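# Remove stained block from upright row, close gap

## Task

Pull the yellow-brown stained block out of the row of upright, on-edge blocks and lay it down flat on an empty part of the bench, clear of the row; then push the row together so the grey blocks are once more standing with their faces touching.

## Robot and tools

Robot: two arms, left_arm (base near y = +0.276 m) and right_arm (base near y = -0.341 m). Each ends in a five-jointed robotic hand with index, middle, ring and thumb: the right arm has a right hand, the left arm a mirrored left hand. Arm joints run waist, shoulder, elbow, wrist pitch, wrist yaw, wrist roll.

Scene frame: origin at table-top height halfway between the arms' nominal bases, +x out over the table, +y toward left_arm, +z up. Reported end_effector_position (metres) and end_effector_quat_wxyz are in this frame. Readings may be a few centimetres off, more at long reach.

Hand point axes (right hand): +z runs along the straight fingers toward the tips, +y points out of the palm face, +x goes across the palm away from the thumb. On the left hand +x points toward the thumb instead. The palm face sits at y = -0.062 m. A rigid mast at the wrist (x +0.05 to +0.10, z -0.16 to -0.11, sign of x flipped on the left hand) can strike objects. Finger tips carry rubber caps; the rest is hard plastic. The right arm's elbow sags, so command it somewhat higher than you want it.

execute_actions(actions, cameras): actions is a list of actions; each action is a list of 1 to 15 rows, each row one control step of 1/30 s. If fewer than 15 rows are given, the final row is repeated. Every row holds exactly 48 numbers in [-1, 1], covering both arms even if one stays still:
1-6: left_arm dx, dy, dz, rx, ry, rz.
7-22: left hand hinge goals: index_mcp, index_abd, index_pip, index_dip, middle_mcp, middle_abd, middle_pip, middle_dip, ring_mcp, ring_abd, ring_pip, ring_dip, thumb_cmc, thumb_axl, thumb_mcp, thumb_ipl.
23-24: left current_limit, speed.
25-30: right_arm dx..rz.
31-46: right hand hinge goals, same order.
47-48: right current_limit, speed.

Arm numbers are offsets, not poses: they are measured from that arm's Hand target as it stood when the action began, along that target's own axes. Every row in an action counts from the same starting target, not from the row before. A new action starts from the updated target, so sending the same offset twice moves twice as far. Scale: 1.0 equals 0.6 m for dx, dy, dz and 180 degrees for the rotation vector rx, ry, rz. Orientation commands are clipped to within 40 degrees of the measured orientation each step. The hand often stops short of the target; an all-zero action re-requests it, and if still short, send the gap as an offset. To stop pressing into something, pull the target back beyond the hand point.

Hand numbers are absolute goal angles, scaled linearly between each hinge's stops (degrees at +1, degrees at -1; value when straight). Finger _mcp (-18, +128; +0.75), _abd sideways (-60, +60; 0.00), _pip (-29, +108; +0.58), _dip (-21, +117; +0.70); moving toward -1 curls the finger toward the palm. thumb_cmc (-20, +120; +0.71) swings the thumb in front of the palm toward -1; thumb_axl (-27, +140; +0.68) rotates it about its own axis; thumb_mcp (-69, +109; +0.23) and thumb_ipl (-77, +108; +0.17) bend it. A zero is a real goal: to hold a hand still, resend its hand_goal, hand_current_limit and hand_speed. current_limit maps -1..+1 to 0..550 mA (minimum 11 mA) for all sixteen motors; speed sets hinge speed as (speed+1)/2 of 8.5 rad/s. Initial values: current_limit +0.4, speed -0.6; the last values sent persist. A finger presses only while its goal lies past the object's surface.

cameras: names from cam_high (896x504, fixed, behind the arms), cam_left_wrist and cam_right_wrist (672x504 fisheye on each wrist). ["all"] gives every camera, [] none; if omitted, images come only with an empty actions list. Unknown names invalidate the call.

Results: Hand target (the commanded pose that the next offsets start from), end-effector pose, joint positions, velocities ("within noise" when still), joint torques (include the arm's own weight; numbers 3 and 4 wrap at ±28 N m), motor temperatures, and per hand: hand_goal, hand_measured, hand_current_ma (positive pushes toward -1), hand_state per motor (moving, goal, blocked, overload), hand_current_limit, hand_speed. A MOTOR HOT line appears at 85 °C; at 100 °C the arm drops and is disabled for 30-60 s. A hand motor at 495 mA or more for 5 s total shuts off for 10 s.

zoom_image(camera, region): enlarges [x0, y0, x1, y1] pixels (top-left origin, at most 504 by 504) of one camera's newest image.

finished_scene(scene=1): ends the scene for good; only call once the block lies flat away from the row and the grey blocks stand together unsupported.

Avoid: dropping the block or releasing it while moving, pushing blocks or objects off the table, hard knocks on the table or fixed things, the two hands touching or one hand gripping the other, keeping arms stretched or straining for long, squeezing at high current for long. Loose items may get an occasional outside nudge.

Each tool is called after "Request:" as name(argument=value, ...), one argument or row to a line, values as JSON.

## Session

Request:
execute_actions(
  actions=[],
)

Scene clock: 0.00 s.
left_arm: end_effector_position=(+0.6743, +0.0654, +0.3648) hand_goal=(+0.754, +0.000, +0.576, +0.696, +0.754, +0.000, +0.576, +0.696, +0.754, +0.000, +0.576, +0.696, +0.714, +0.678, +0.226, +0.168) hand_measured=(+0.754, +0.000, +0.576, +0.696, +0.754, +0.000, +0.576, +0.696, +0.754, +0.000, +0.576, +0.696, +0.714, +0.678, +0.226, +0.168) hand_current_ma=(+0, +0, +0, +0, +0, +0, +0, +0, +0, +0, +0, +0, +0, +0, +0, +0) hand_state=(goal, goal, goal, goal, goal, goal, goal, goal, goal, goal, goal, goal, goal, goal, goal, goal) hand_current_limit=0.40 hand_speed=-0.60 end_effector_quat_wxyz=(+0.169, +0.519, +0.829, -0.123) | right_arm: end_effector_position=(+0.3245, -0.1791, +0.3238) hand_goal=(+0.754, +0.000, +0.576, +0.696, +0.754, +0.000, +0.576, +0.696, +0.754, +0.000, +0.576, +0.696, +0.714, +0.678, +0.226, +0.168) hand_measured=(+0.754, +0.000, +0.576, +0.696, +0.754, +0.000, +0.576, +0.696, +0.754, +0.000, +0.576, +0.696, +0.714, +0.678, +0.226, +0.168) hand_current_ma=(+0, +0, +0, +0, +0, +0, +0, +0, +0, +0, +0, +0, +0, +0, +0, +0) hand_state=(goal, goal, goal, goal, goal, goal, goal, goal, goal, goal, goal, goal, goal, goal, goal, goal) hand_current_limit=0.40 hand_speed=-0.60 end_effector_quat_wxyz=(+0.139, +0.847, +0.484, +0.171)
Joint positions: left_arm=[-0.38 1.863 2.209 -1.624 0.309 -0.851] | right_arm=[0.974 1.035 0.99 -1.335 0.403 1.48]
Joint velocities: within noise
Joint torques (N m): no reading
Motor temperatures (°C): left_arm=[26 24 30 25 21 26] | right_arm=[35 34 24 26 23 25]
Heat: left arm: hottest elbow 30 °C; right arm: hottest waist 35 °C.
Hand target: left_arm +0.6757, +0.0648, +0.3830; +0.187, +0.520, +0.825, -0.120 | right_arm +0.3270, -0.1752, +0.3304; +0.135, +0.847, +0.482, +0.177

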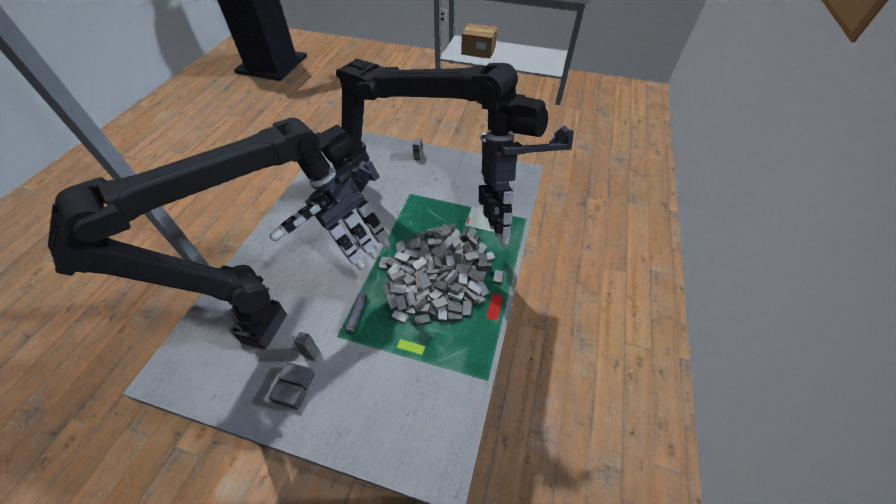

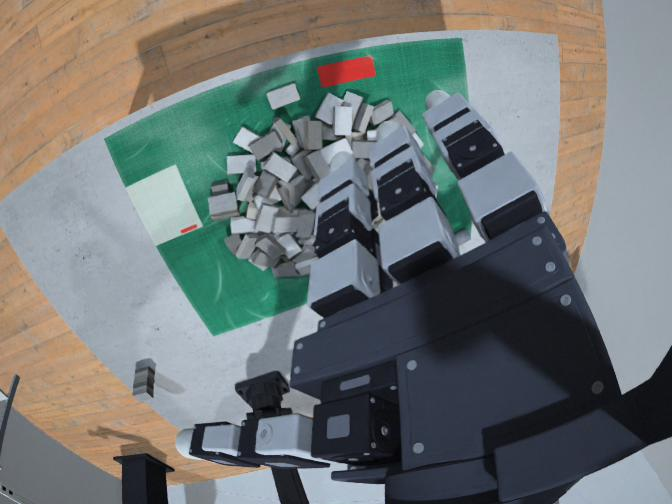

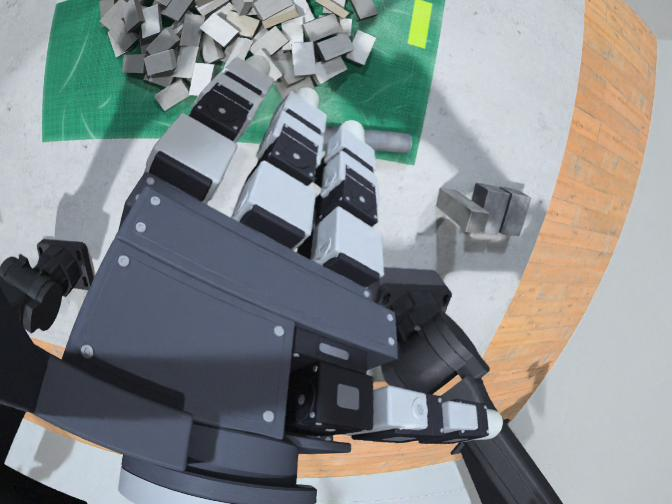

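Request:
zoom_image(
  camera="cam_high",
  region=[240, 310, 350, 420],
)

Request:
zoom_image(
  camera="cam_high",
  region=[390, 125, 450, 175],
)

Request:
zoom_image(
  camera="cam_left_wrist",
  region=[100, 330, 200, 430],
)

Request:
zoom_image(
  camera="cam_right_wrist",
  region=[410, 160, 550, 260],
)

Request:
zoom_image(
  camera="cam_high",
  region=[340, 190, 540, 380],
)

Scaled by 4.582 from the camera's 896x504 image, which has a finer 1280x720 frame.

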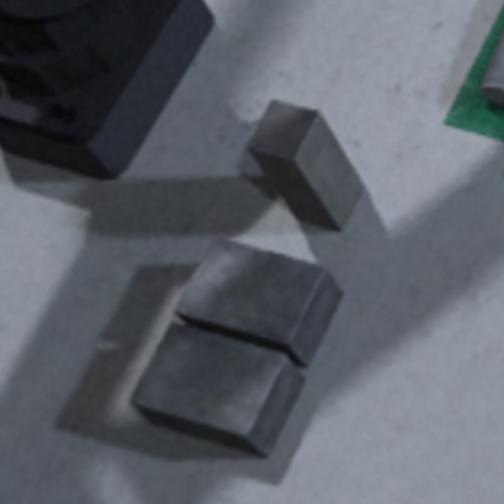

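Scaled by 8.400 from the camera's 896x504 image, which has a finer 1280x720 frame.

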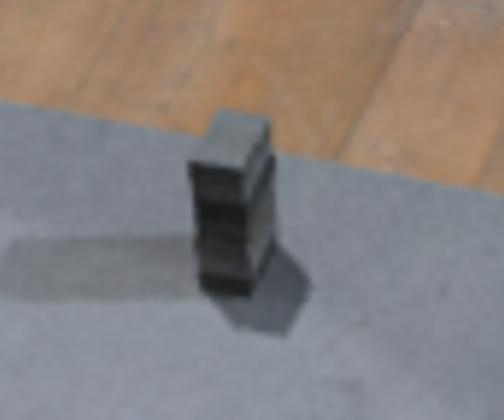

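Scaled by 5.040 from the camera's 672x504 image, which has a finer 960x720 frame.

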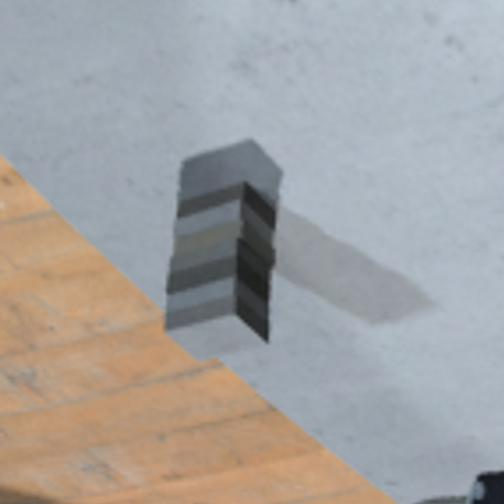

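Scaled by 3.600 from the camera's 672x504 image, which has a finer 960x720 frame.

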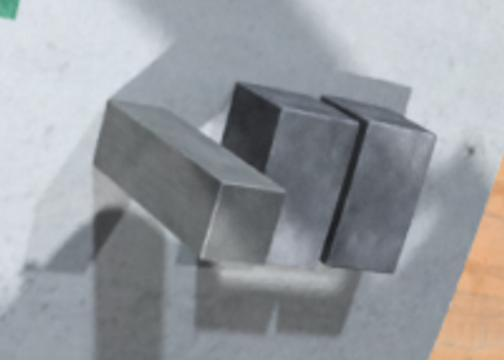

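Scaled by 2.520 from the camera's 896x504 image, which has a finer 1280x720 frame.

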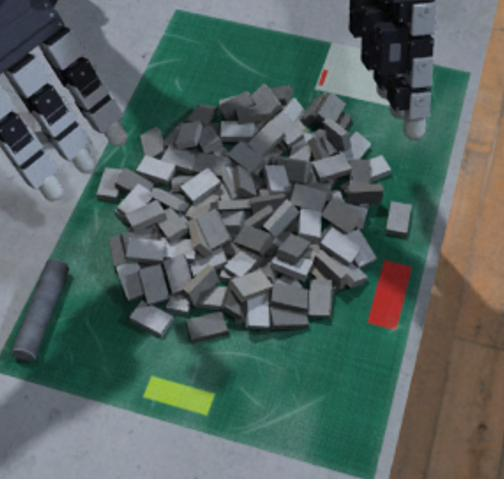

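Request:
zoom_image(
  camera="cam_high",
  region=[370, 215, 510, 330],
)

Request:
zoom_image(
  camera="cam_left_wrist",
  region=[190, 60, 400, 280],
)

Request:
zoom_image(
  camera="cam_right_wrist",
  region=[40, 0, 440, 170],
)

Request:
zoom_image(
  camera="cam_high",
  region=[130, 120, 550, 504],
)

Request:
zoom_image(
  camera="cam_left_wrist",
  region=[0, 180, 320, 500],
)

Request:
zoom_image(
  camera="cam_right_wrist",
  region=[440, 175, 540, 250],
)

Scaled by 3.600 from the camera's 896x504 image, which has a finer 1280x720 frame.

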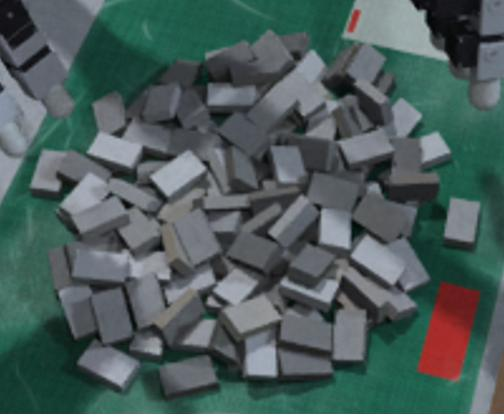

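Scaled by 2.291 from the camera's 672x504 image, which has a finer 960x720 frame.

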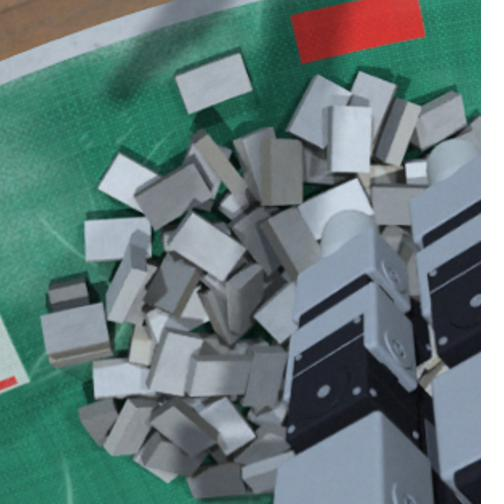

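Scaled by 1.260 from the camera's 672x504 image, which has a finer 960x720 frame.

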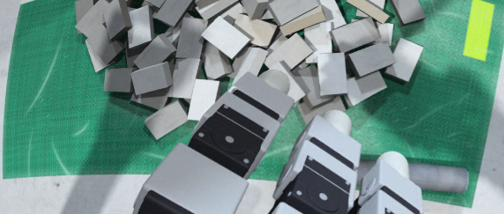

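Scaled by 1.200 from the camera's 896x504 image, which has a finer 1280x720 frame.

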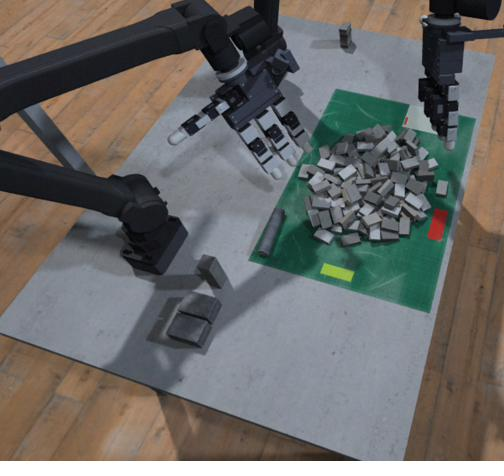

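Scaled by 1.575 from the camera's 672x504 image, which has a finer 960x720 frame.

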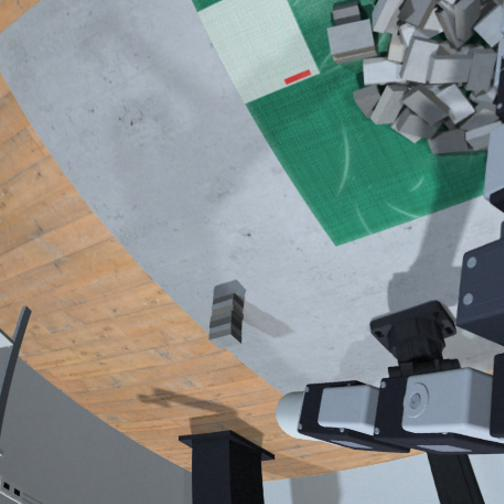

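Scaled by 5.040 from the camera's 672x504 image, which has a finer 960x720 frame.

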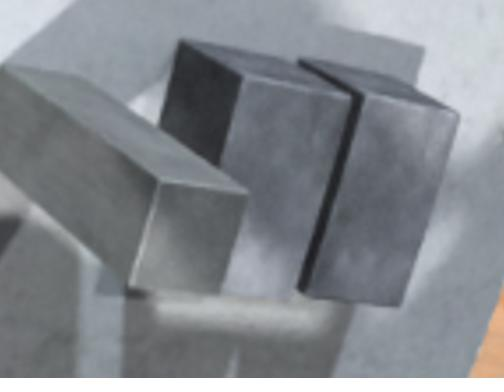

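Request:
execute_actions(
  actions=[
    [[0,0,0,0,0,0,0.754,0,0.576,0.696,0.754,0,0.576,0.696,0.754,0,0.576,0.696,0.714,0.678,0.226,0.168,0.4,-0.6,-0.05,0.033,-0.04,0,0,0,0.754,0,0.576,0.696,0.754,0,0.576,0.696,0.754,0,0.576,0.696,0.714,0.678,0.226,0.168,0.4,-0.6],[0,0,0,0,0,0,0.754,0,0.576,0.696,0.754,0,0.576,0.696,0.754,0,0.576,0.696,0.714,0.678,0.226,0.168,0.4,-0.6,-0.095,0.067,-0.08,0,0,0,0.754,0,0.576,0.696,0.754,0,0.576,0.696,0.754,0,0.576,0.696,0.714,0.678,0.226,0.168,0.4,-0.6]],
    [[0,0,0,0,0,0,0.754,0,0.576,0.696,0.754,0,0.576,0.696,0.754,0,0.576,0.696,0.714,0.678,0.226,0.168,0.4,-0.6,-0.095,0.067,-0.08,0,0,0,0.754,0,0.576,0.696,0.754,0,0.576,0.696,0.754,0,0.576,0.696,0.714,0.678,0.226,0.168,0.4,-0.6]],
    [[0,0,0,0,0,0,0.754,0,0.576,0.696,0.754,0,0.576,0.696,0.754,0,0.576,0.696,0.714,0.678,0.226,0.168,0.4,-0.6,-0.095,0.067,-0.08,0,0,0,0.754,0,0.576,0.696,0.754,0,0.576,0.696,0.754,0,0.576,0.696,0.714,0.678,0.226,0.168,0.4,-0.6]],
  ],
  cameras=["all"],
)

Scene clock: 82.93 s.
left_arm: end_effector_position=(+0.6743, +0.0654, +0.3648) hand_goal=(+0.754, +0.000, +0.576, +0.696, +0.754, +0.000, +0.576, +0.696, +0.754, +0.000, +0.576, +0.696, +0.714, +0.678, +0.226, +0.168) hand_measured=(+0.754, +0.000, +0.576, +0.696, +0.754, +0.000, +0.576, +0.696, +0.754, +0.000, +0.576, +0.696, +0.714, +0.678, +0.224, +0.168) hand_current_ma=(+0, +0, +0, +0, +0, +0, +0, +0, +0, +0, +0, +0, +0, +0, -2, +0) hand_state=(goal, goal, goal, goal, goal, goal, goal, goal, goal, goal, goal, goal, goal, goal, goal, goal) hand_current_limit=0.40 hand_speed=-0.60 end_effector_quat_wxyz=(+0.169, +0.519, +0.829, -0.123) | right_arm: end_effector_position=(+0.2767, -0.3727, +0.4627) hand_goal=(+0.754, +0.000, +0.576, +0.696, +0.754, +0.000, +0.576, +0.696, +0.754, +0.000, +0.576, +0.696, +0.714, +0.678, +0.226, +0.168) hand_measured=(+0.756, +0.000, +0.576, +0.696, +0.756, +0.000, +0.576, +0.696, +0.756, +0.000, +0.576, +0.696, +0.716, +0.678, +0.224, +0.168) hand_current_ma=(+0, +0, +0, +0, +0, +0, +0, +0, +0, +0, +0, +0, +0, +0, +0, +0) hand_state=(goal, goal, goal, goal, goal, goal, goal, goal, goal, goal, goal, goal, goal, goal, goal, goal) hand_current_limit=0.40 hand_speed=-0.60 end_effector_quat_wxyz=(+0.142, +0.844, +0.480, +0.193)
Joint positions: left_arm=[-0.38 1.863 2.209 -1.624 0.309 -0.851] | right_arm=[0.358 0.618 1.162 -1.68 0.22 0.858]
Joint torques (N m): left_arm=[-0.5 -17.79 11.23 0.62 0.38 0.02] | right_arm=[-0.67 2.14 12.04 0.87 0.27 -0.25]
Motor temperatures (°C): left_arm=[25 29 44 25 22 25] | right_arm=[34 34 34 25 23 25]
Heat: left arm: hottest elbow 44 °C; right arm: hottest waist 34 °C.
Hand target: left_arm +0.6757, +0.0648, +0.3830; +0.187, +0.520, +0.825, -0.120 | right_arm +0.2770, -0.3748, +0.4794; +0.135, +0.847, +0.482, +0.178
Off the commanded pose: left_arm 0.018 m, 2 deg | right_arm 0.017 m, 2 deg.
joint sent to its limit (right arm) — joint 4 (wrist pitch), lower limit. The joint targets are off in orientation, not in position.
camera_calibration:
cam_right_wrist: T_world_to_cam=[[0.147275, -0.98524, 0.0872525, -0.409272], [-0.913735, -0.10175, 0.393363, -0.0208852], [-0.378679, -0.137658, -0.915234, 0.596261], [0, 0, 0, 1]] pos_world=[0.266983, -0.323276, 0.589644]

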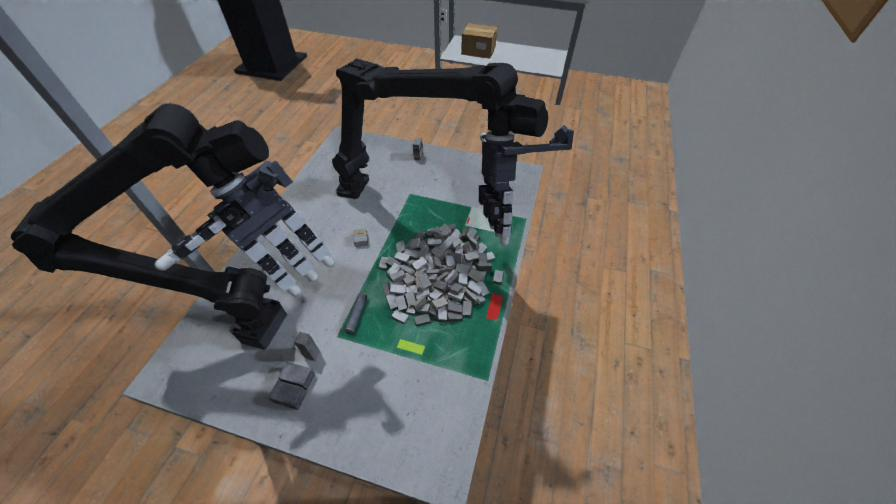

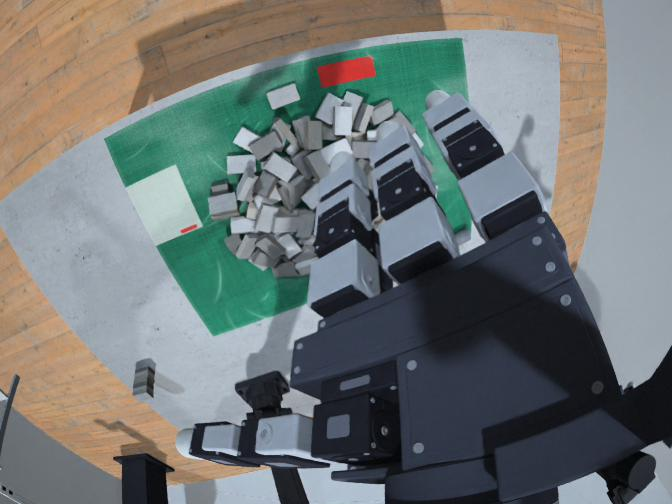

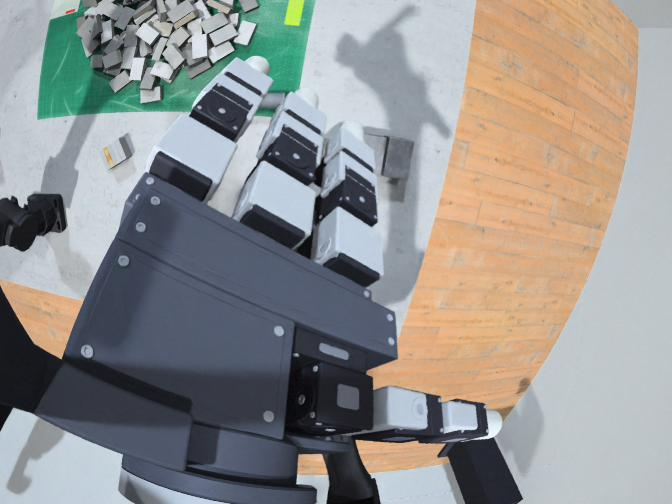

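Request:
zoom_image(
  camera="cam_high",
  region=[345, 222, 377, 254],
)

Request:
zoom_image(
  camera="cam_right_wrist",
  region=[92, 125, 142, 175],
)

Scaled by 15.750 from the camera's 896x504 image, which has a finer 1280x720 frame.

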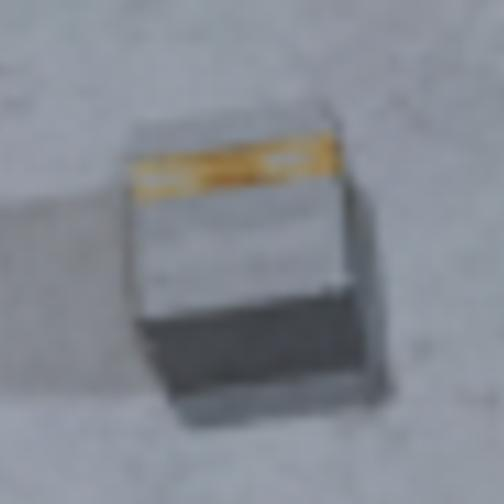

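Scaled by 10.080 from the camera's 672x504 image, which has a finer 960x720 frame.

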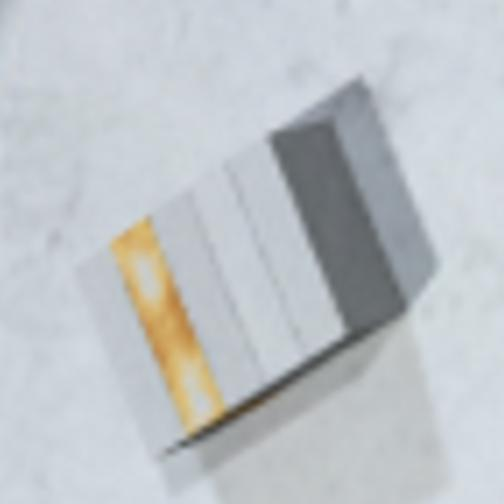

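Request:
execute_actions(
  actions=[
    [[0.06,-0.034,-0.042,0,0,0,0.754,0,0.576,0.696,0.754,0,0.576,0.696,0.754,0,0.576,0.696,0.714,0.678,0.226,0.168,0.4,-0.6,0.052,-0.075,0.022,0,0,0,0.754,0,0.576,0.696,0.754,0,0.576,0.696,0.754,0,0.576,0.696,0.714,0.678,0.226,0.168,0.4,-0.6]],
    [[0.116,-0.067,-0.083,0,0,0,0.754,0,0.576,0.696,0.754,0,0.576,0.696,0.754,0,0.576,0.696,0.714,0.678,0.226,0.168,0.4,-0.6,0.078,-0.113,0.034,0,0,0,0.754,0,0.576,0.696,0.754,0,0.576,0.696,0.754,0,0.576,0.696,0.714,0.678,0.226,0.168,0.4,-0.6]],
    [[0.116,-0.067,-0.083,0,0,0,0.754,0,0.576,0.696,0.754,0,0.576,0.696,0.754,0,0.576,0.696,0.714,0.678,0.226,0.168,0.4,-0.6,0.078,-0.113,0.034,0,0,0,0.754,0,0.576,0.696,0.754,0,0.576,0.696,0.754,0,0.576,0.696,0.714,0.678,0.226,0.168,0.4,-0.6]],
    [[0.116,-0.067,-0.083,0,0,0,0.754,0,0.576,0.696,0.754,0,0.576,0.696,0.754,0,0.576,0.696,0.714,0.678,0.226,0.168,0.4,-0.6,0,0,0,0,0,-0.15,0.754,0,0.576,0.696,0.754,0,0.576,0.696,0.754,0,0.576,0.696,0.714,0.678,0.226,0.168,0.4,-0.6]],
    [[0.055,-0.033,-0.042,0,0,0,0.754,0,0.576,0.696,0.754,0,0.576,0.696,0.754,0,0.576,0.696,0.714,0.678,0.226,0.168,0.4,-0.6,0,0,0,0,0,-0.15,0.754,0,0.576,0.696,0.754,0,0.576,0.696,0.754,0,0.576,0.696,0.714,0.678,0.226,0.168,0.4,-0.6]],
    [[0,0,0,0,0,0,0.754,0,0.576,0.696,0.754,0,0.576,0.696,0.754,0,0.576,0.696,0.714,0.678,0.226,0.168,0.4,-0.6,0,0,0,0,0,-0.15,0.754,0,0.576,0.696,0.754,0,0.576,0.696,0.754,0,0.576,0.696,0.714,0.678,0.226,0.168,0.4,-0.6]],
  ],
  cameras=["all"],
)

Scene clock: 231.83 s.
left_arm: end_effector_position=(+0.3876, +0.2945, +0.4429) hand_goal=(+0.754, +0.000, +0.576, +0.696, +0.754, +0.000, +0.576, +0.696, +0.754, +0.000, +0.576, +0.696, +0.714, +0.678, +0.226, +0.168) hand_measured=(+0.752, +0.000, +0.576, +0.696, +0.754, +0.000, +0.576, +0.696, +0.754, +0.000, +0.576, +0.696, +0.714, +0.678, +0.224, +0.168) hand_current_ma=(-1, +0, +0, +0, +0, +0, +0, +0, +0, +0, +0, +0, +0, +0, -3, +0) hand_state=(goal, goal, goal, goal, goal, goal, goal, goal, goal, goal, goal, goal, goal, goal, goal, goal) hand_current_limit=0.40 hand_speed=-0.60 end_effector_quat_wxyz=(+0.258, +0.494, +0.828, -0.055) | right_arm: end_effector_position=(+0.2184, -0.1810, +0.3714) hand_goal=(+0.754, +0.000, +0.576, +0.696, +0.754, +0.000, +0.576, +0.696, +0.754, +0.000, +0.576, +0.696, +0.714, +0.678, +0.226, +0.168) hand_measured=(+0.756, +0.000, +0.576, +0.696, +0.756, +0.000, +0.576, +0.696, +0.756, +0.000, +0.576, +0.696, +0.718, +0.678, +0.224, +0.168) hand_current_ma=(+0, +0, +0, +0, +0, +0, +0, +0, +0, +0, +0, +0, +0, +0, +0, +0) hand_state=(goal, goal, goal, goal, goal, goal, goal, goal, goal, goal, goal, goal, goal, goal, goal, goal) hand_current_limit=0.40 hand_speed=-0.60 end_effector_quat_wxyz=(+0.214, +0.323, +0.916, +0.108)
Joint positions: left_arm=[0.057 0.946 1.431 -1.677 0.386 -0.486] | right_arm=[1.21 0.529 0.882 -1.686 0.426 0.278]
Joint torques (N m): left_arm=[0.67 -4.48 8.68 0.59 0.39 0.16] | right_arm=[-0.73 2.84 10.7 0.72 0.53 -0.17]
Motor temperatures (°C): left_arm=[25 33 47 24 22 24] | right_arm=[33 33 44 25 22 25]
Heat: left arm: hottest elbow 47 °C; right arm: hottest elbow 44 °C.
Hand target: left_arm +0.3856, +0.2995, +0.4431; +0.187, +0.520, +0.825, -0.119 | right_arm +0.2202, -0.1801, +0.3796; +0.218, +0.331, +0.917, +0.047
Off the commanded pose: left_arm 0.006 m, 11 deg | right_arm 0.008 m, 7 deg.
joint sent to its limit (left arm) — joint 4 (wrist pitch), lower limit. The joint targets are off in orientation, not in position.
joint sent to its limit (right arm) — joint 4 (wrist pitch), lower limit. The joint targets are off in orientation, not in position.
camera_calibration:
cam_left_wrist: T_world_to_cam=[[-0.229273, -0.944492, 0.235305, 0.235015], [-0.90474, 0.295949, 0.306365, 0.082085], [-0.358997, -0.142648, -0.922373, 0.716028], [0, 0, 0, 1]] pos_world=[0.3852, 0.299817, 0.579997]
cam_right_wrist: T_world_to_cam=[[0.906329, 0.0048832, 0.422545, -0.314908], [-0.303359, -0.688598, 0.65864, -0.356787], [0.29418, -0.725127, -0.622615, 0.155024], [0, 0, 0, 1]] pos_world=[0.131571, -0.131732, 0.464577]

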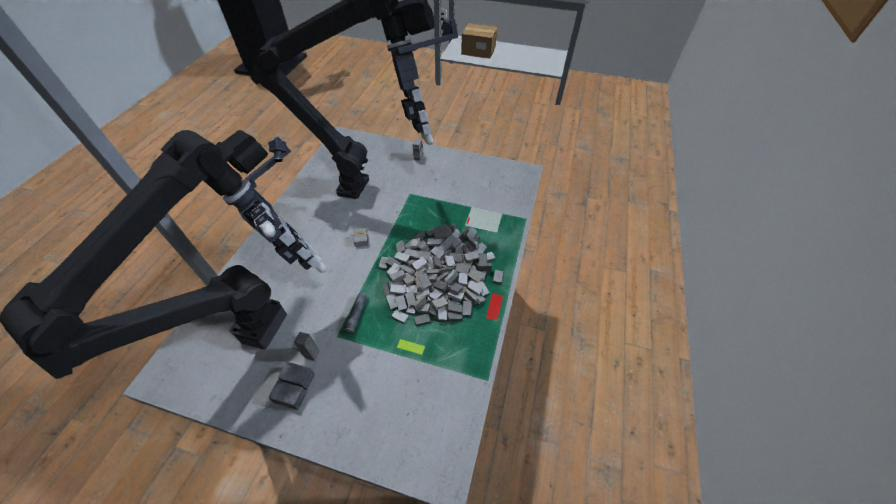

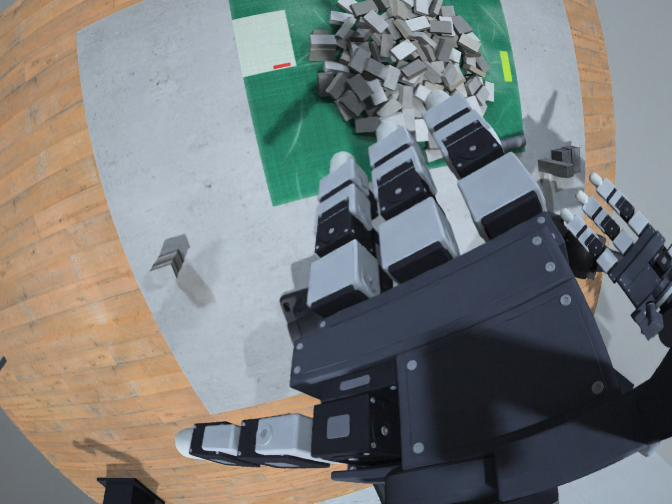

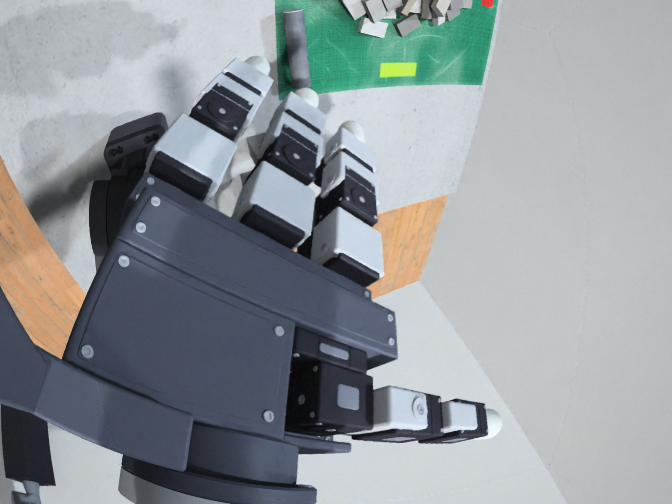

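Request:
execute_actions(
  actions=[
    [[0,0,0,0,0,0,0.754,0,0.576,0.696,0.754,0,0.576,0.696,0.754,0,0.576,0.696,0.714,0.678,0.226,0.168,0.4,-0.6,0,0,0,0,0,-0.17,0.754,0,0.576,0.696,0.754,0,0.576,0.696,0.754,0,0.576,0.696,0.714,0.678,0.226,0.168,0.4,-0.6]],
    [[0,0,0,0,0,0,0.754,0,0.576,0.696,0.754,0,0.576,0.696,0.754,0,0.576,0.696,0.714,0.678,0.226,0.168,0.4,-0.6,0,0,0,0,0,-0.17,0.754,0,0.576,0.696,0.754,0,0.576,0.696,0.754,0,0.576,0.696,0.714,0.678,0.226,0.168,0.4,-0.6]],
    [[0,0,0,0,0,0,0.754,0,0.576,0.696,0.754,0,0.576,0.696,0.754,0,0.576,0.696,0.714,0.678,0.226,0.168,0.4,-0.6,0,0,0,0,0,-0.17,0.754,0,0.576,0.696,0.754,0,0.576,0.696,0.754,0,0.576,0.696,0.714,0.678,0.226,0.168,0.4,-0.6]],
    [[0,0,0,0,0,0,0.754,0,0.576,0.696,0.754,0,0.576,0.696,0.754,0,0.576,0.696,0.714,0.678,0.226,0.168,0.4,-0.6,0,0,0,0,0,-0.17,0.754,0,0.576,0.696,0.754,0,0.576,0.696,0.754,0,0.576,0.696,0.714,0.678,0.226,0.168,0.4,-0.6]],
  ],
  cameras=[],
)

Scene clock: 246.37 s.
left_arm: end_effector_position=(+0.3876, +0.2945, +0.4429) hand_goal=(+0.754, +0.000, +0.576, +0.696, +0.754, +0.000, +0.576, +0.696, +0.754, +0.000, +0.576, +0.696, +0.714, +0.678, +0.226, +0.168) hand_measured=(+0.752, +0.000, +0.576, +0.696, +0.754, +0.000, +0.576, +0.696, +0.754, +0.000, +0.576, +0.696, +0.714, +0.678, +0.224, +0.168) hand_current_ma=(-1, +0, +0, +0, +0, +0, +0, +0, +0, +0, +0, +0, +0, +0, -3, +0) hand_state=(goal, goal, goal, goal, goal, goal, goal, goal, goal, goal, goal, goal, goal, goal, goal, goal) hand_current_limit=0.40 hand_speed=-0.60 end_effector_quat_wxyz=(+0.258, +0.494, +0.828, -0.055) | right_arm: end_effector_position=(+0.2172, -0.1855, +0.3622) hand_goal=(+0.754, +0.000, +0.576, +0.696, +0.754, +0.000, +0.576, +0.696, +0.754, +0.000, +0.576, +0.696, +0.714, +0.678, +0.226, +0.168) hand_measured=(+0.750, +0.000, +0.576, +0.696, +0.748, +0.000, +0.576, +0.696, +0.748, +0.000, +0.576, +0.696, +0.710, +0.678, +0.224, +0.168) hand_current_ma=(+0, +0, +0, +0, -1, +0, +0, +0, -1, +0, +0, +0, +0, +0, +0, +0) hand_state=(goal, goal, goal, goal, goal, goal, goal, goal, goal, goal, goal, goal, goal, goal, goal, goal) hand_current_limit=0.40 hand_speed=-0.60 end_effector_quat_wxyz=(+0.123, -0.555, +0.785, -0.247)
Joint positions: left_arm=[0.057 0.946 1.431 -1.677 0.386 -0.486] | right_arm=[0.769 0.906 1.196 -1.68 0.532 -2.069]
Joint torques (N m): left_arm=[0.26 -4.31 8.73 0.51 0.4 0.15] | right_arm=[1.73 -2.9 13.08 0.32 0.73 -0.17]
Heat: left arm: hottest elbow 44 °C; right arm: hottest elbow 45 °C.
Hand target: left_arm +0.3856, +0.2995, +0.4431; +0.187, +0.520, +0.825, -0.119 | right_arm +0.2202, -0.1801, +0.3796; +0.146, -0.644, +0.732, -0.168
Off the commanded pose: left_arm 0.005 m, 11 deg | right_arm 0.019 m, 15 deg.
joint sent to its limit (left arm) — joint 4 (wrist pitch), lower limit. The joint targets are off in orientation, not in position.
joint sent to its limit (right arm) — joint 4 (wrist pitch), lower limit; joint 6 (wrist roll), lower limit. The joint targets are off in orientation, not in position.
No camera images: "cameras" was empty.

Request:
execute_actions(
  actions=[
    [[0,0,0,0,0,0,0.754,0,0.576,0.696,0.754,0,0.576,0.696,0.754,0,0.576,0.696,0.714,0.678,0.226,0.168,0.4,-0.6,-0.065,0.0953,0.0614,0,0,0,0.479,0,0.576,0.696,0.98,0,0.576,0.696,0.98,0,0.576,0.696,0.714,0.678,0.226,0.168,0.4,-0.6]],
    [[0,0,0,0,0,0,0.754,0,0.576,0.696,0.754,0,0.576,0.696,0.754,0,0.576,0.696,0.714,0.678,0.226,0.168,0.4,-0.6,-0.065,0.0953,0.0614,0,0,0,0.479,0,0.576,0.696,0.98,0,0.576,0.696,0.98,0,0.576,0.696,0.714,0.678,0.226,0.168,0.4,-0.6]],
    [[0,0,0,0,0,0,0.754,0,0.576,0.696,0.754,0,0.576,0.696,0.754,0,0.576,0.696,0.714,0.678,0.226,0.168,0.4,-0.6,-0.065,0.0953,0.0614,0,0,0,0.479,0,0.576,0.696,0.98,0,0.576,0.696,0.98,0,0.576,0.696,0.714,0.678,0.226,0.168,0.4,-0.6]],
    [[0,0,0,0,0,0,0.754,0,0.576,0.696,0.754,0,0.576,0.696,0.754,0,0.576,0.696,0.714,0.678,0.226,0.168,0.4,-0.6,0,0,0,0.0347,-0.0383,-0.0535,0.479,0,0.576,0.696,0.98,0,0.576,0.696,0.98,0,0.576,0.696,0.714,0.678,0.226,0.168,0.4,-0.6]],
    [[0,0,0,0,0,0,0.754,0,0.576,0.696,0.754,0,0.576,0.696,0.754,0,0.576,0.696,0.714,0.678,0.226,0.168,0.4,-0.6,0,0,0,0.0347,-0.0383,-0.0535,0.479,0,0.576,0.696,0.98,0,0.576,0.696,0.98,0,0.576,0.696,0.714,0.678,0.226,0.168,0.4,-0.6]],
    [[0,0,0,0,0,0,0.754,0,0.576,0.696,0.754,0,0.576,0.696,0.754,0,0.576,0.696,0.714,0.678,0.226,0.168,0.4,-0.6,0,0,0,0.0347,-0.0383,-0.0535,0.479,0,0.576,0.696,0.98,0,0.576,0.696,0.98,0,0.576,0.696,0.714,0.678,0.226,0.168,0.4,-0.6]],
  ],
  cameras=["cam_high","cam_right_wrist"],
)

Scene clock: 268.70 s.
left_arm: end_effector_position=(+0.3876, +0.2945, +0.4429) hand_goal=(+0.754, +0.000, +0.576, +0.696, +0.754, +0.000, +0.576, +0.696, +0.754, +0.000, +0.576, +0.696, +0.714, +0.678, +0.226, +0.168) hand_measured=(+0.752, +0.000, +0.576, +0.696, +0.754, +0.000, +0.576, +0.696, +0.754, +0.000, +0.576, +0.696, +0.714, +0.678, +0.224, +0.168) hand_current_ma=(-1, +0, +0, +0, +0, +0, +0, +0, +0, +0, +0, +0, +0, +0, -3, +0) hand_state=(goal, goal, goal, goal, goal, goal, goal, goal, goal, goal, goal, goal, goal, goal, goal, goal) hand_current_limit=0.40 hand_speed=-0.60 end_effector_quat_wxyz=(+0.258, +0.494, +0.828, -0.055) | right_arm: end_effector_position=(+0.1317, -0.0498, +0.2072) hand_goal=(+0.480, +0.000, +0.576, +0.696, +0.980, +0.000, +0.576, +0.696, +0.980, +0.000, +0.576, +0.696, +0.714, +0.678, +0.226, +0.168) hand_measured=(+0.476, +0.000, +0.576, +0.696, +0.970, +0.000, +0.576, +0.696, +0.968, +0.000, +0.576, +0.696, +0.710, +0.678, +0.224, +0.168) hand_current_ma=(+0, +0, +0, +0, -2, +0, +0, +0, -2, +0, +0, +0, +0, +0, +0, +0) hand_state=(goal, goal, goal, goal, goal, goal, goal, goal, goal, goal, goal, goal, goal, goal, goal, goal) hand_current_limit=0.40 hand_speed=-0.60 end_effector_quat_wxyz=(-0.313, +0.724, -0.556, +0.262)
Joint positions: left_arm=[0.057 0.946 1.431 -1.677 0.386 -0.486] | right_arm=[1.46 0.955 0.768 -1.05 0.787 -2.069]
Joint torques (N m): left_arm=[0.32 -3.96 8.65 0.54 0.4 0.15] | right_arm=[1.61 -5.77 8.25 1.48 0.96 -0.14]
Motor temperatures (°C): left_arm=[25 30 42 24 22 24] | right_arm=[33 33 47 25 23 25]
Heat: left arm: hottest elbow 42 °C; right arm: hottest elbow 47 °C.
Hand target: left_arm +0.3856, +0.2995, +0.4431; +0.187, +0.520, +0.825, -0.119 | right_arm +0.1294, -0.0510, +0.2051; -0.328, +0.792, -0.475, +0.198
Off the commanded pose: left_arm 0.005 m, 11 deg | right_arm 0.003 m, 14 deg.
joint sent to its limit (left arm) — joint 4 (wrist pitch), lower limit. The joint targets are off in orientation, not in position.
joint sent to its limit (right arm) — joint 6 (wrist roll), lower limit. The joint targets are off in orientation, not in position.
camera_calibration:
cam_right_wrist: T_world_to_cam=[[-0.565346, 0.631868, -0.530213, 0.254813], [-0.360076, 0.389265, 0.847832, -0.162571], [0.742111, 0.670235, 0.00745092, 0.0534289], [0, 0, 0, 1]] pos_world=[0.0458696, -0.133535, 0.27254]
Images, in order (width x height): cam_high 896x504, cam_right_wrist 672x504.

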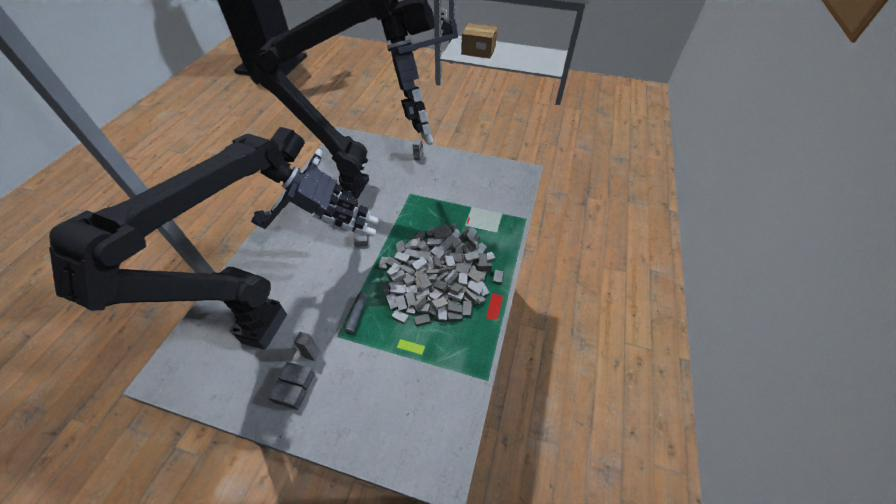

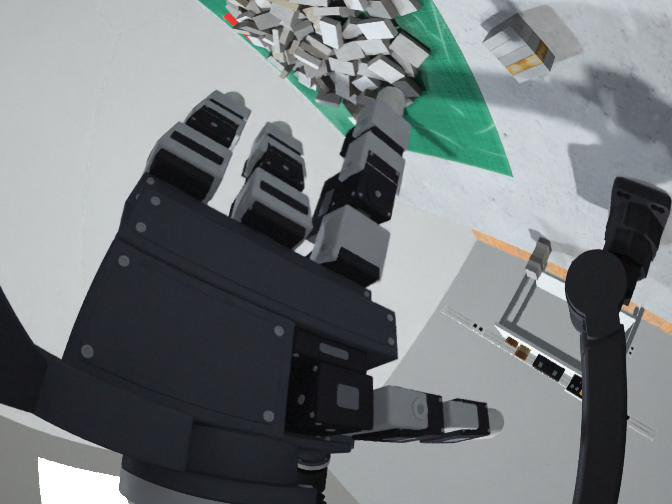

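Request:
zoom_image(
  camera="cam_right_wrist",
  region=[460, 0, 600, 105],
)

Scaled by 3.600 from the camera's 672x504 image, which has a finer 960x720 frame.

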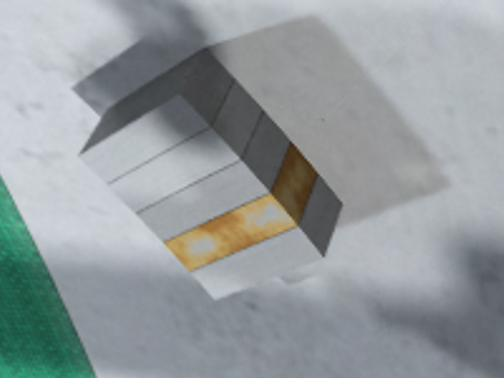

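Request:
execute_actions(
  actions=[
    [[0,0,0,0,0,0,0.754,0,0.576,0.696,0.754,0,0.576,0.696,0.754,0,0.576,0.696,0.714,0.678,0.226,0.168,0.4,-0.6,-0.052,0.041,0.051,0,0,0,0.479,0,0.576,0.696,0.98,0,0.576,0.696,0.98,0,0.576,0.696,0.714,0.678,0.226,0.168,0.4,-0.6]],
    [[0,0,0,0,0,0,0.754,0,0.576,0.696,0.754,0,0.576,0.696,0.754,0,0.576,0.696,0.714,0.678,0.226,0.168,0.4,-0.6,-0.052,0.041,0.051,0,0,0,0.479,0,0.576,0.696,0.98,0,0.576,0.696,0.98,0,0.576,0.696,0.714,0.678,0.226,0.168,0.4,-0.6]],
  ],
  cameras=["cam_high","cam_right_wrist"],
)

Scene clock: 291.43 s.
left_arm: end_effector_position=(+0.3876, +0.2945, +0.4429) hand_goal=(+0.754, +0.000, +0.576, +0.696, +0.754, +0.000, +0.576, +0.696, +0.754, +0.000, +0.576, +0.696, +0.714, +0.678, +0.226, +0.168) hand_measured=(+0.752, +0.000, +0.576, +0.696, +0.754, +0.000, +0.576, +0.696, +0.754, +0.000, +0.576, +0.696, +0.714, +0.678, +0.224, +0.168) hand_current_ma=(-1, +0, +0, +0, +0, +0, +0, +0, +0, +0, +0, +0, +0, +0, -3, +0) hand_state=(goal, goal, goal, goal, goal, goal, goal, goal, goal, goal, goal, goal, goal, goal, goal, goal) hand_current_limit=0.40 hand_speed=-0.60 end_effector_quat_wxyz=(+0.258, +0.494, +0.828, -0.055) | right_arm: end_effector_position=(+0.1102, +0.0078, +0.1343) hand_goal=(+0.480, +0.000, +0.576, +0.696, +0.980, +0.000, +0.576, +0.696, +0.980, +0.000, +0.576, +0.696, +0.714, +0.678, +0.226, +0.168) hand_measured=(+0.476, +0.000, +0.576, +0.696, +0.970, +0.000, +0.576, +0.696, +0.968, +0.000, +0.576, +0.696, +0.708, +0.678, +0.224, +0.168) hand_current_ma=(+0, +0, +0, +0, -2, +0, +0, +0, -2, +0, +0, +0, +0, +0, +0, +0) hand_state=(goal, goal, goal, goal, goal, goal, goal, goal, goal, goal, goal, goal, goal, goal, goal, goal) hand_current_limit=0.40 hand_speed=-0.60 end_effector_quat_wxyz=(-0.323, +0.743, -0.538, +0.233)
Joint positions: left_arm=[0.057 0.946 1.431 -1.677 0.386 -0.486] | right_arm=[1.52 1.174 0.711 -0.75 0.753 -2.07]
Joint torques (N m): left_arm=[0.79 -4.19 8.72 0.46 0.42 0.14] | right_arm=[1.2 -6.24 8.08 1.55 0.82 -0.13]
Motor temperatures (°C): left_arm=[25 29 41 24 22 24] | right_arm=[33 33 42 25 23 25]
Heat: left arm: hottest elbow 41 °C; right arm: hottest elbow 42 °C.
Hand target: left_arm +0.3856, +0.2995, +0.4431; +0.187, +0.520, +0.825, -0.119 | right_arm +0.1077, +0.0080, +0.1269; -0.328, +0.792, -0.475, +0.198
Off the commanded pose: left_arm 0.005 m, 11 deg | right_arm 0.008 m, 10 deg.
joint sent to its limit (left arm) — joint 4 (wrist pitch), lower limit. The joint targets are off in orientation, not in position.
joint sent to its limit (right arm) — joint 6 (wrist roll), lower limit. The joint targets are off in orientation, not in position.
camera_calibration:
cam_right_wrist: T_world_to_cam=[[-0.624474, 0.602761, -0.496701, 0.169749], [-0.360567, 0.341642, 0.867913, -0.133258], [0.692838, 0.721083, 0.00398896, 0.03677], [0, 0, 0, 1]] pos_world=[0.0324796, -0.0833055, 0.199824]
Images, in order (width x height): cam_high 896x504, cam_right_wrist 672x504.

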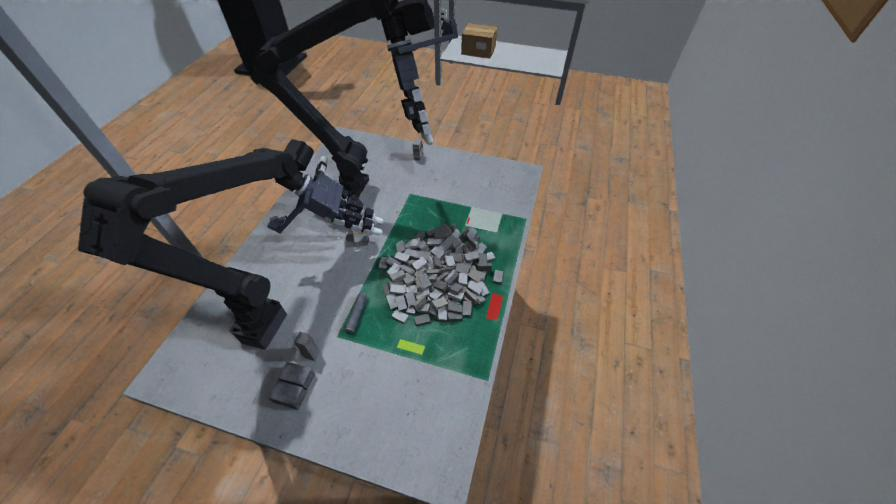

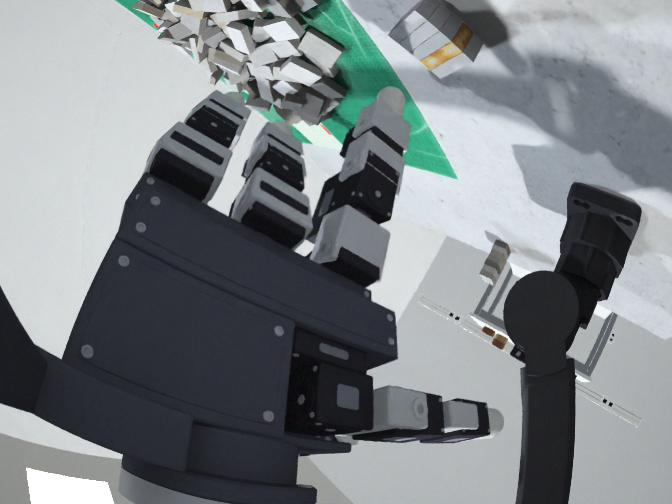

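Request:
zoom_image(
  camera="cam_right_wrist",
  region=[360, 0, 500, 130],
)

Scaled by 3.600 from the camera's 672x504 image, which has a finer 960x720 frame.

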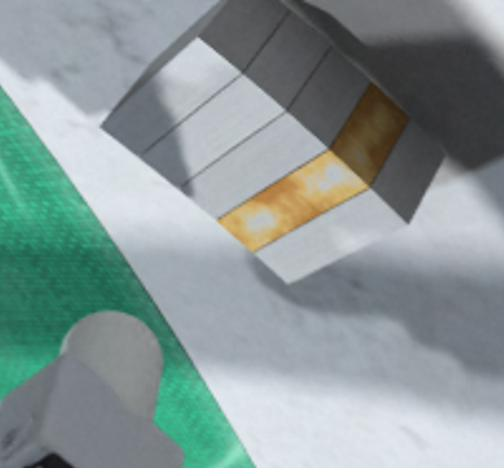

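Request:
execute_actions(
  actions=[
    [[0,0,0,0,0,0,0.754,0,0.576,0.696,0.754,0,0.576,0.696,0.754,0,0.576,0.696,0.714,0.678,0.226,0.168,0.4,-0.6,-0.0268,0.0502,0.0358,0,0,0,0.479,0,0.576,0.696,0.98,0,0.576,0.696,0.98,0,0.576,0.696,0.714,0.678,0.226,0.168,0.4,-0.6]],
  ],
  cameras=["cam_high","cam_right_wrist"],
)

Request:
zoom_image(
  camera="cam_right_wrist",
  region=[340, 0, 480, 130],
)

Scene clock: 306.07 s.
left_arm: end_effector_position=(+0.3876, +0.2945, +0.4429) hand_goal=(+0.754, +0.000, +0.576, +0.696, +0.754, +0.000, +0.576, +0.696, +0.754, +0.000, +0.576, +0.696, +0.714, +0.678, +0.226, +0.168) hand_measured=(+0.752, +0.000, +0.576, +0.696, +0.754, +0.000, +0.576, +0.696, +0.754, +0.000, +0.576, +0.696, +0.714, +0.678, +0.224, +0.168) hand_current_ma=(-1, +0, +0, +0, +0, +0, +0, +0, +0, +0, +0, +0, +0, +0, -3, +0) hand_state=(goal, goal, goal, goal, goal, goal, goal, goal, goal, goal, goal, goal, goal, goal, goal, goal) hand_current_limit=0.40 hand_speed=-0.60 end_effector_quat_wxyz=(+0.258, +0.494, +0.828, -0.055) | right_arm: end_effector_position=(+0.0982, +0.0211, +0.1004) hand_goal=(+0.480, +0.000, +0.576, +0.696, +0.980, +0.000, +0.576, +0.696, +0.980, +0.000, +0.576, +0.696, +0.714, +0.678, +0.226, +0.168) hand_measured=(+0.478, -0.004, +0.576, +0.696, +0.970, +0.000, +0.576, +0.696, +0.968, +0.000, +0.576, +0.696, +0.708, +0.678, +0.224, +0.168) hand_current_ma=(+0, +0, +0, +0, -2, +0, +0, +0, -2, +0, +0, +0, -1, +0, +0, +0) hand_state=(goal, goal, goal, goal, goal, goal, goal, goal, goal, goal, goal, goal, goal, goal, goal, goal) hand_current_limit=0.40 hand_speed=-0.60 end_effector_quat_wxyz=(-0.327, +0.752, -0.528, +0.223)
Joint positions: left_arm=[0.057 0.946 1.431 -1.677 0.386 -0.486] | right_arm=[1.549 1.259 0.675 -0.621 0.745 -2.07]
Joint torques (N m): left_arm=[0.26 -4.37 8.79 0.49 0.42 0.15] | right_arm=[1.44 -6.59 7.35 1.59 0.76 -0.12]
Heat: left arm: hottest elbow 40 °C; right arm: hottest elbow 39 °C.
Hand target: left_arm +0.3856, +0.2995, +0.4431; +0.187, +0.520, +0.825, -0.119 | right_arm +0.0948, +0.0193, +0.0904; -0.328, +0.792, -0.475, +0.198
Off the commanded pose: left_arm 0.005 m, 11 deg | right_arm 0.011 m, 8 deg.
joint sent to its limit (left arm) — joint 4 (wrist pitch), lower limit. The joint targets are off in orientation, not in position.
joint sent to its limit (right arm) — joint 6 (wrist roll), lower limit. The joint targets are off in orientation, not in position.
camera_calibration:
cam_right_wrist: T_world_to_cam=[[-0.648072, 0.585606, -0.486897, 0.139216], [-0.364619, 0.322708, 0.873449, -0.112428], [0.668622, 0.743589, 0.00438541, 0.0374525], [0, 0, 0, 1]] pos_world=[0.0241874, -0.073094, 0.165819]
Images, in order (width x height): cam_high 896x504, cam_right_wrist 672x504.

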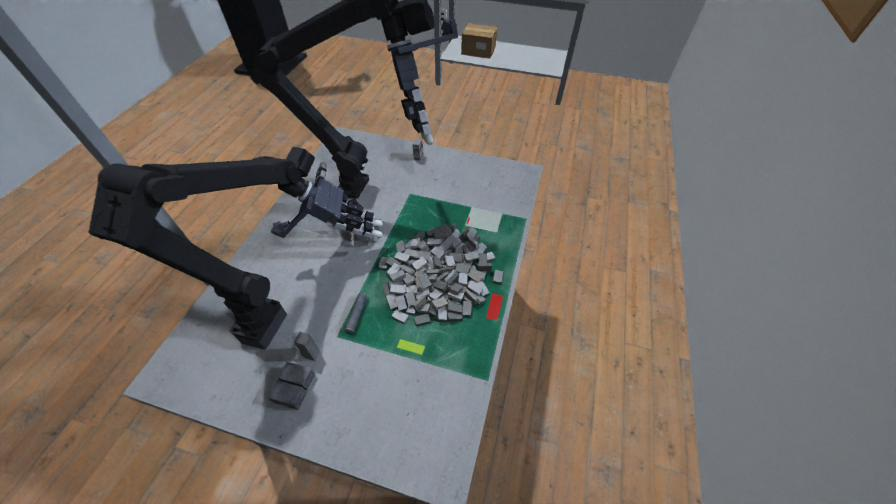

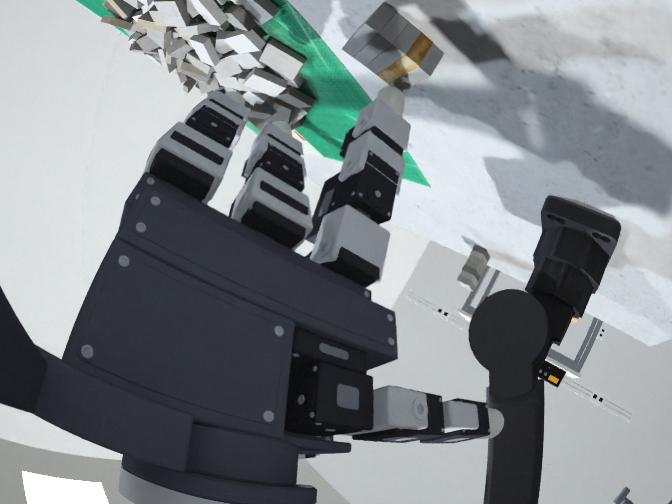

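Scaled by 3.600 from the camera's 672x504 image, which has a finer 960x720 frame.

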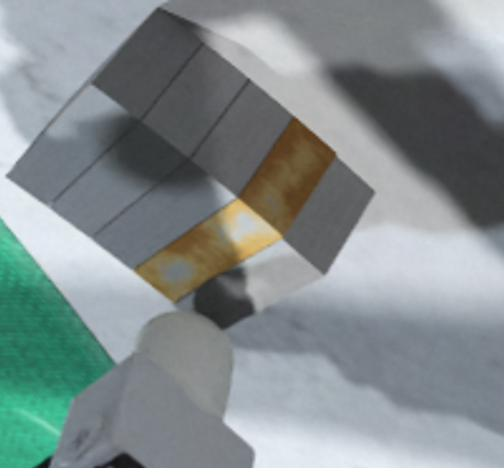

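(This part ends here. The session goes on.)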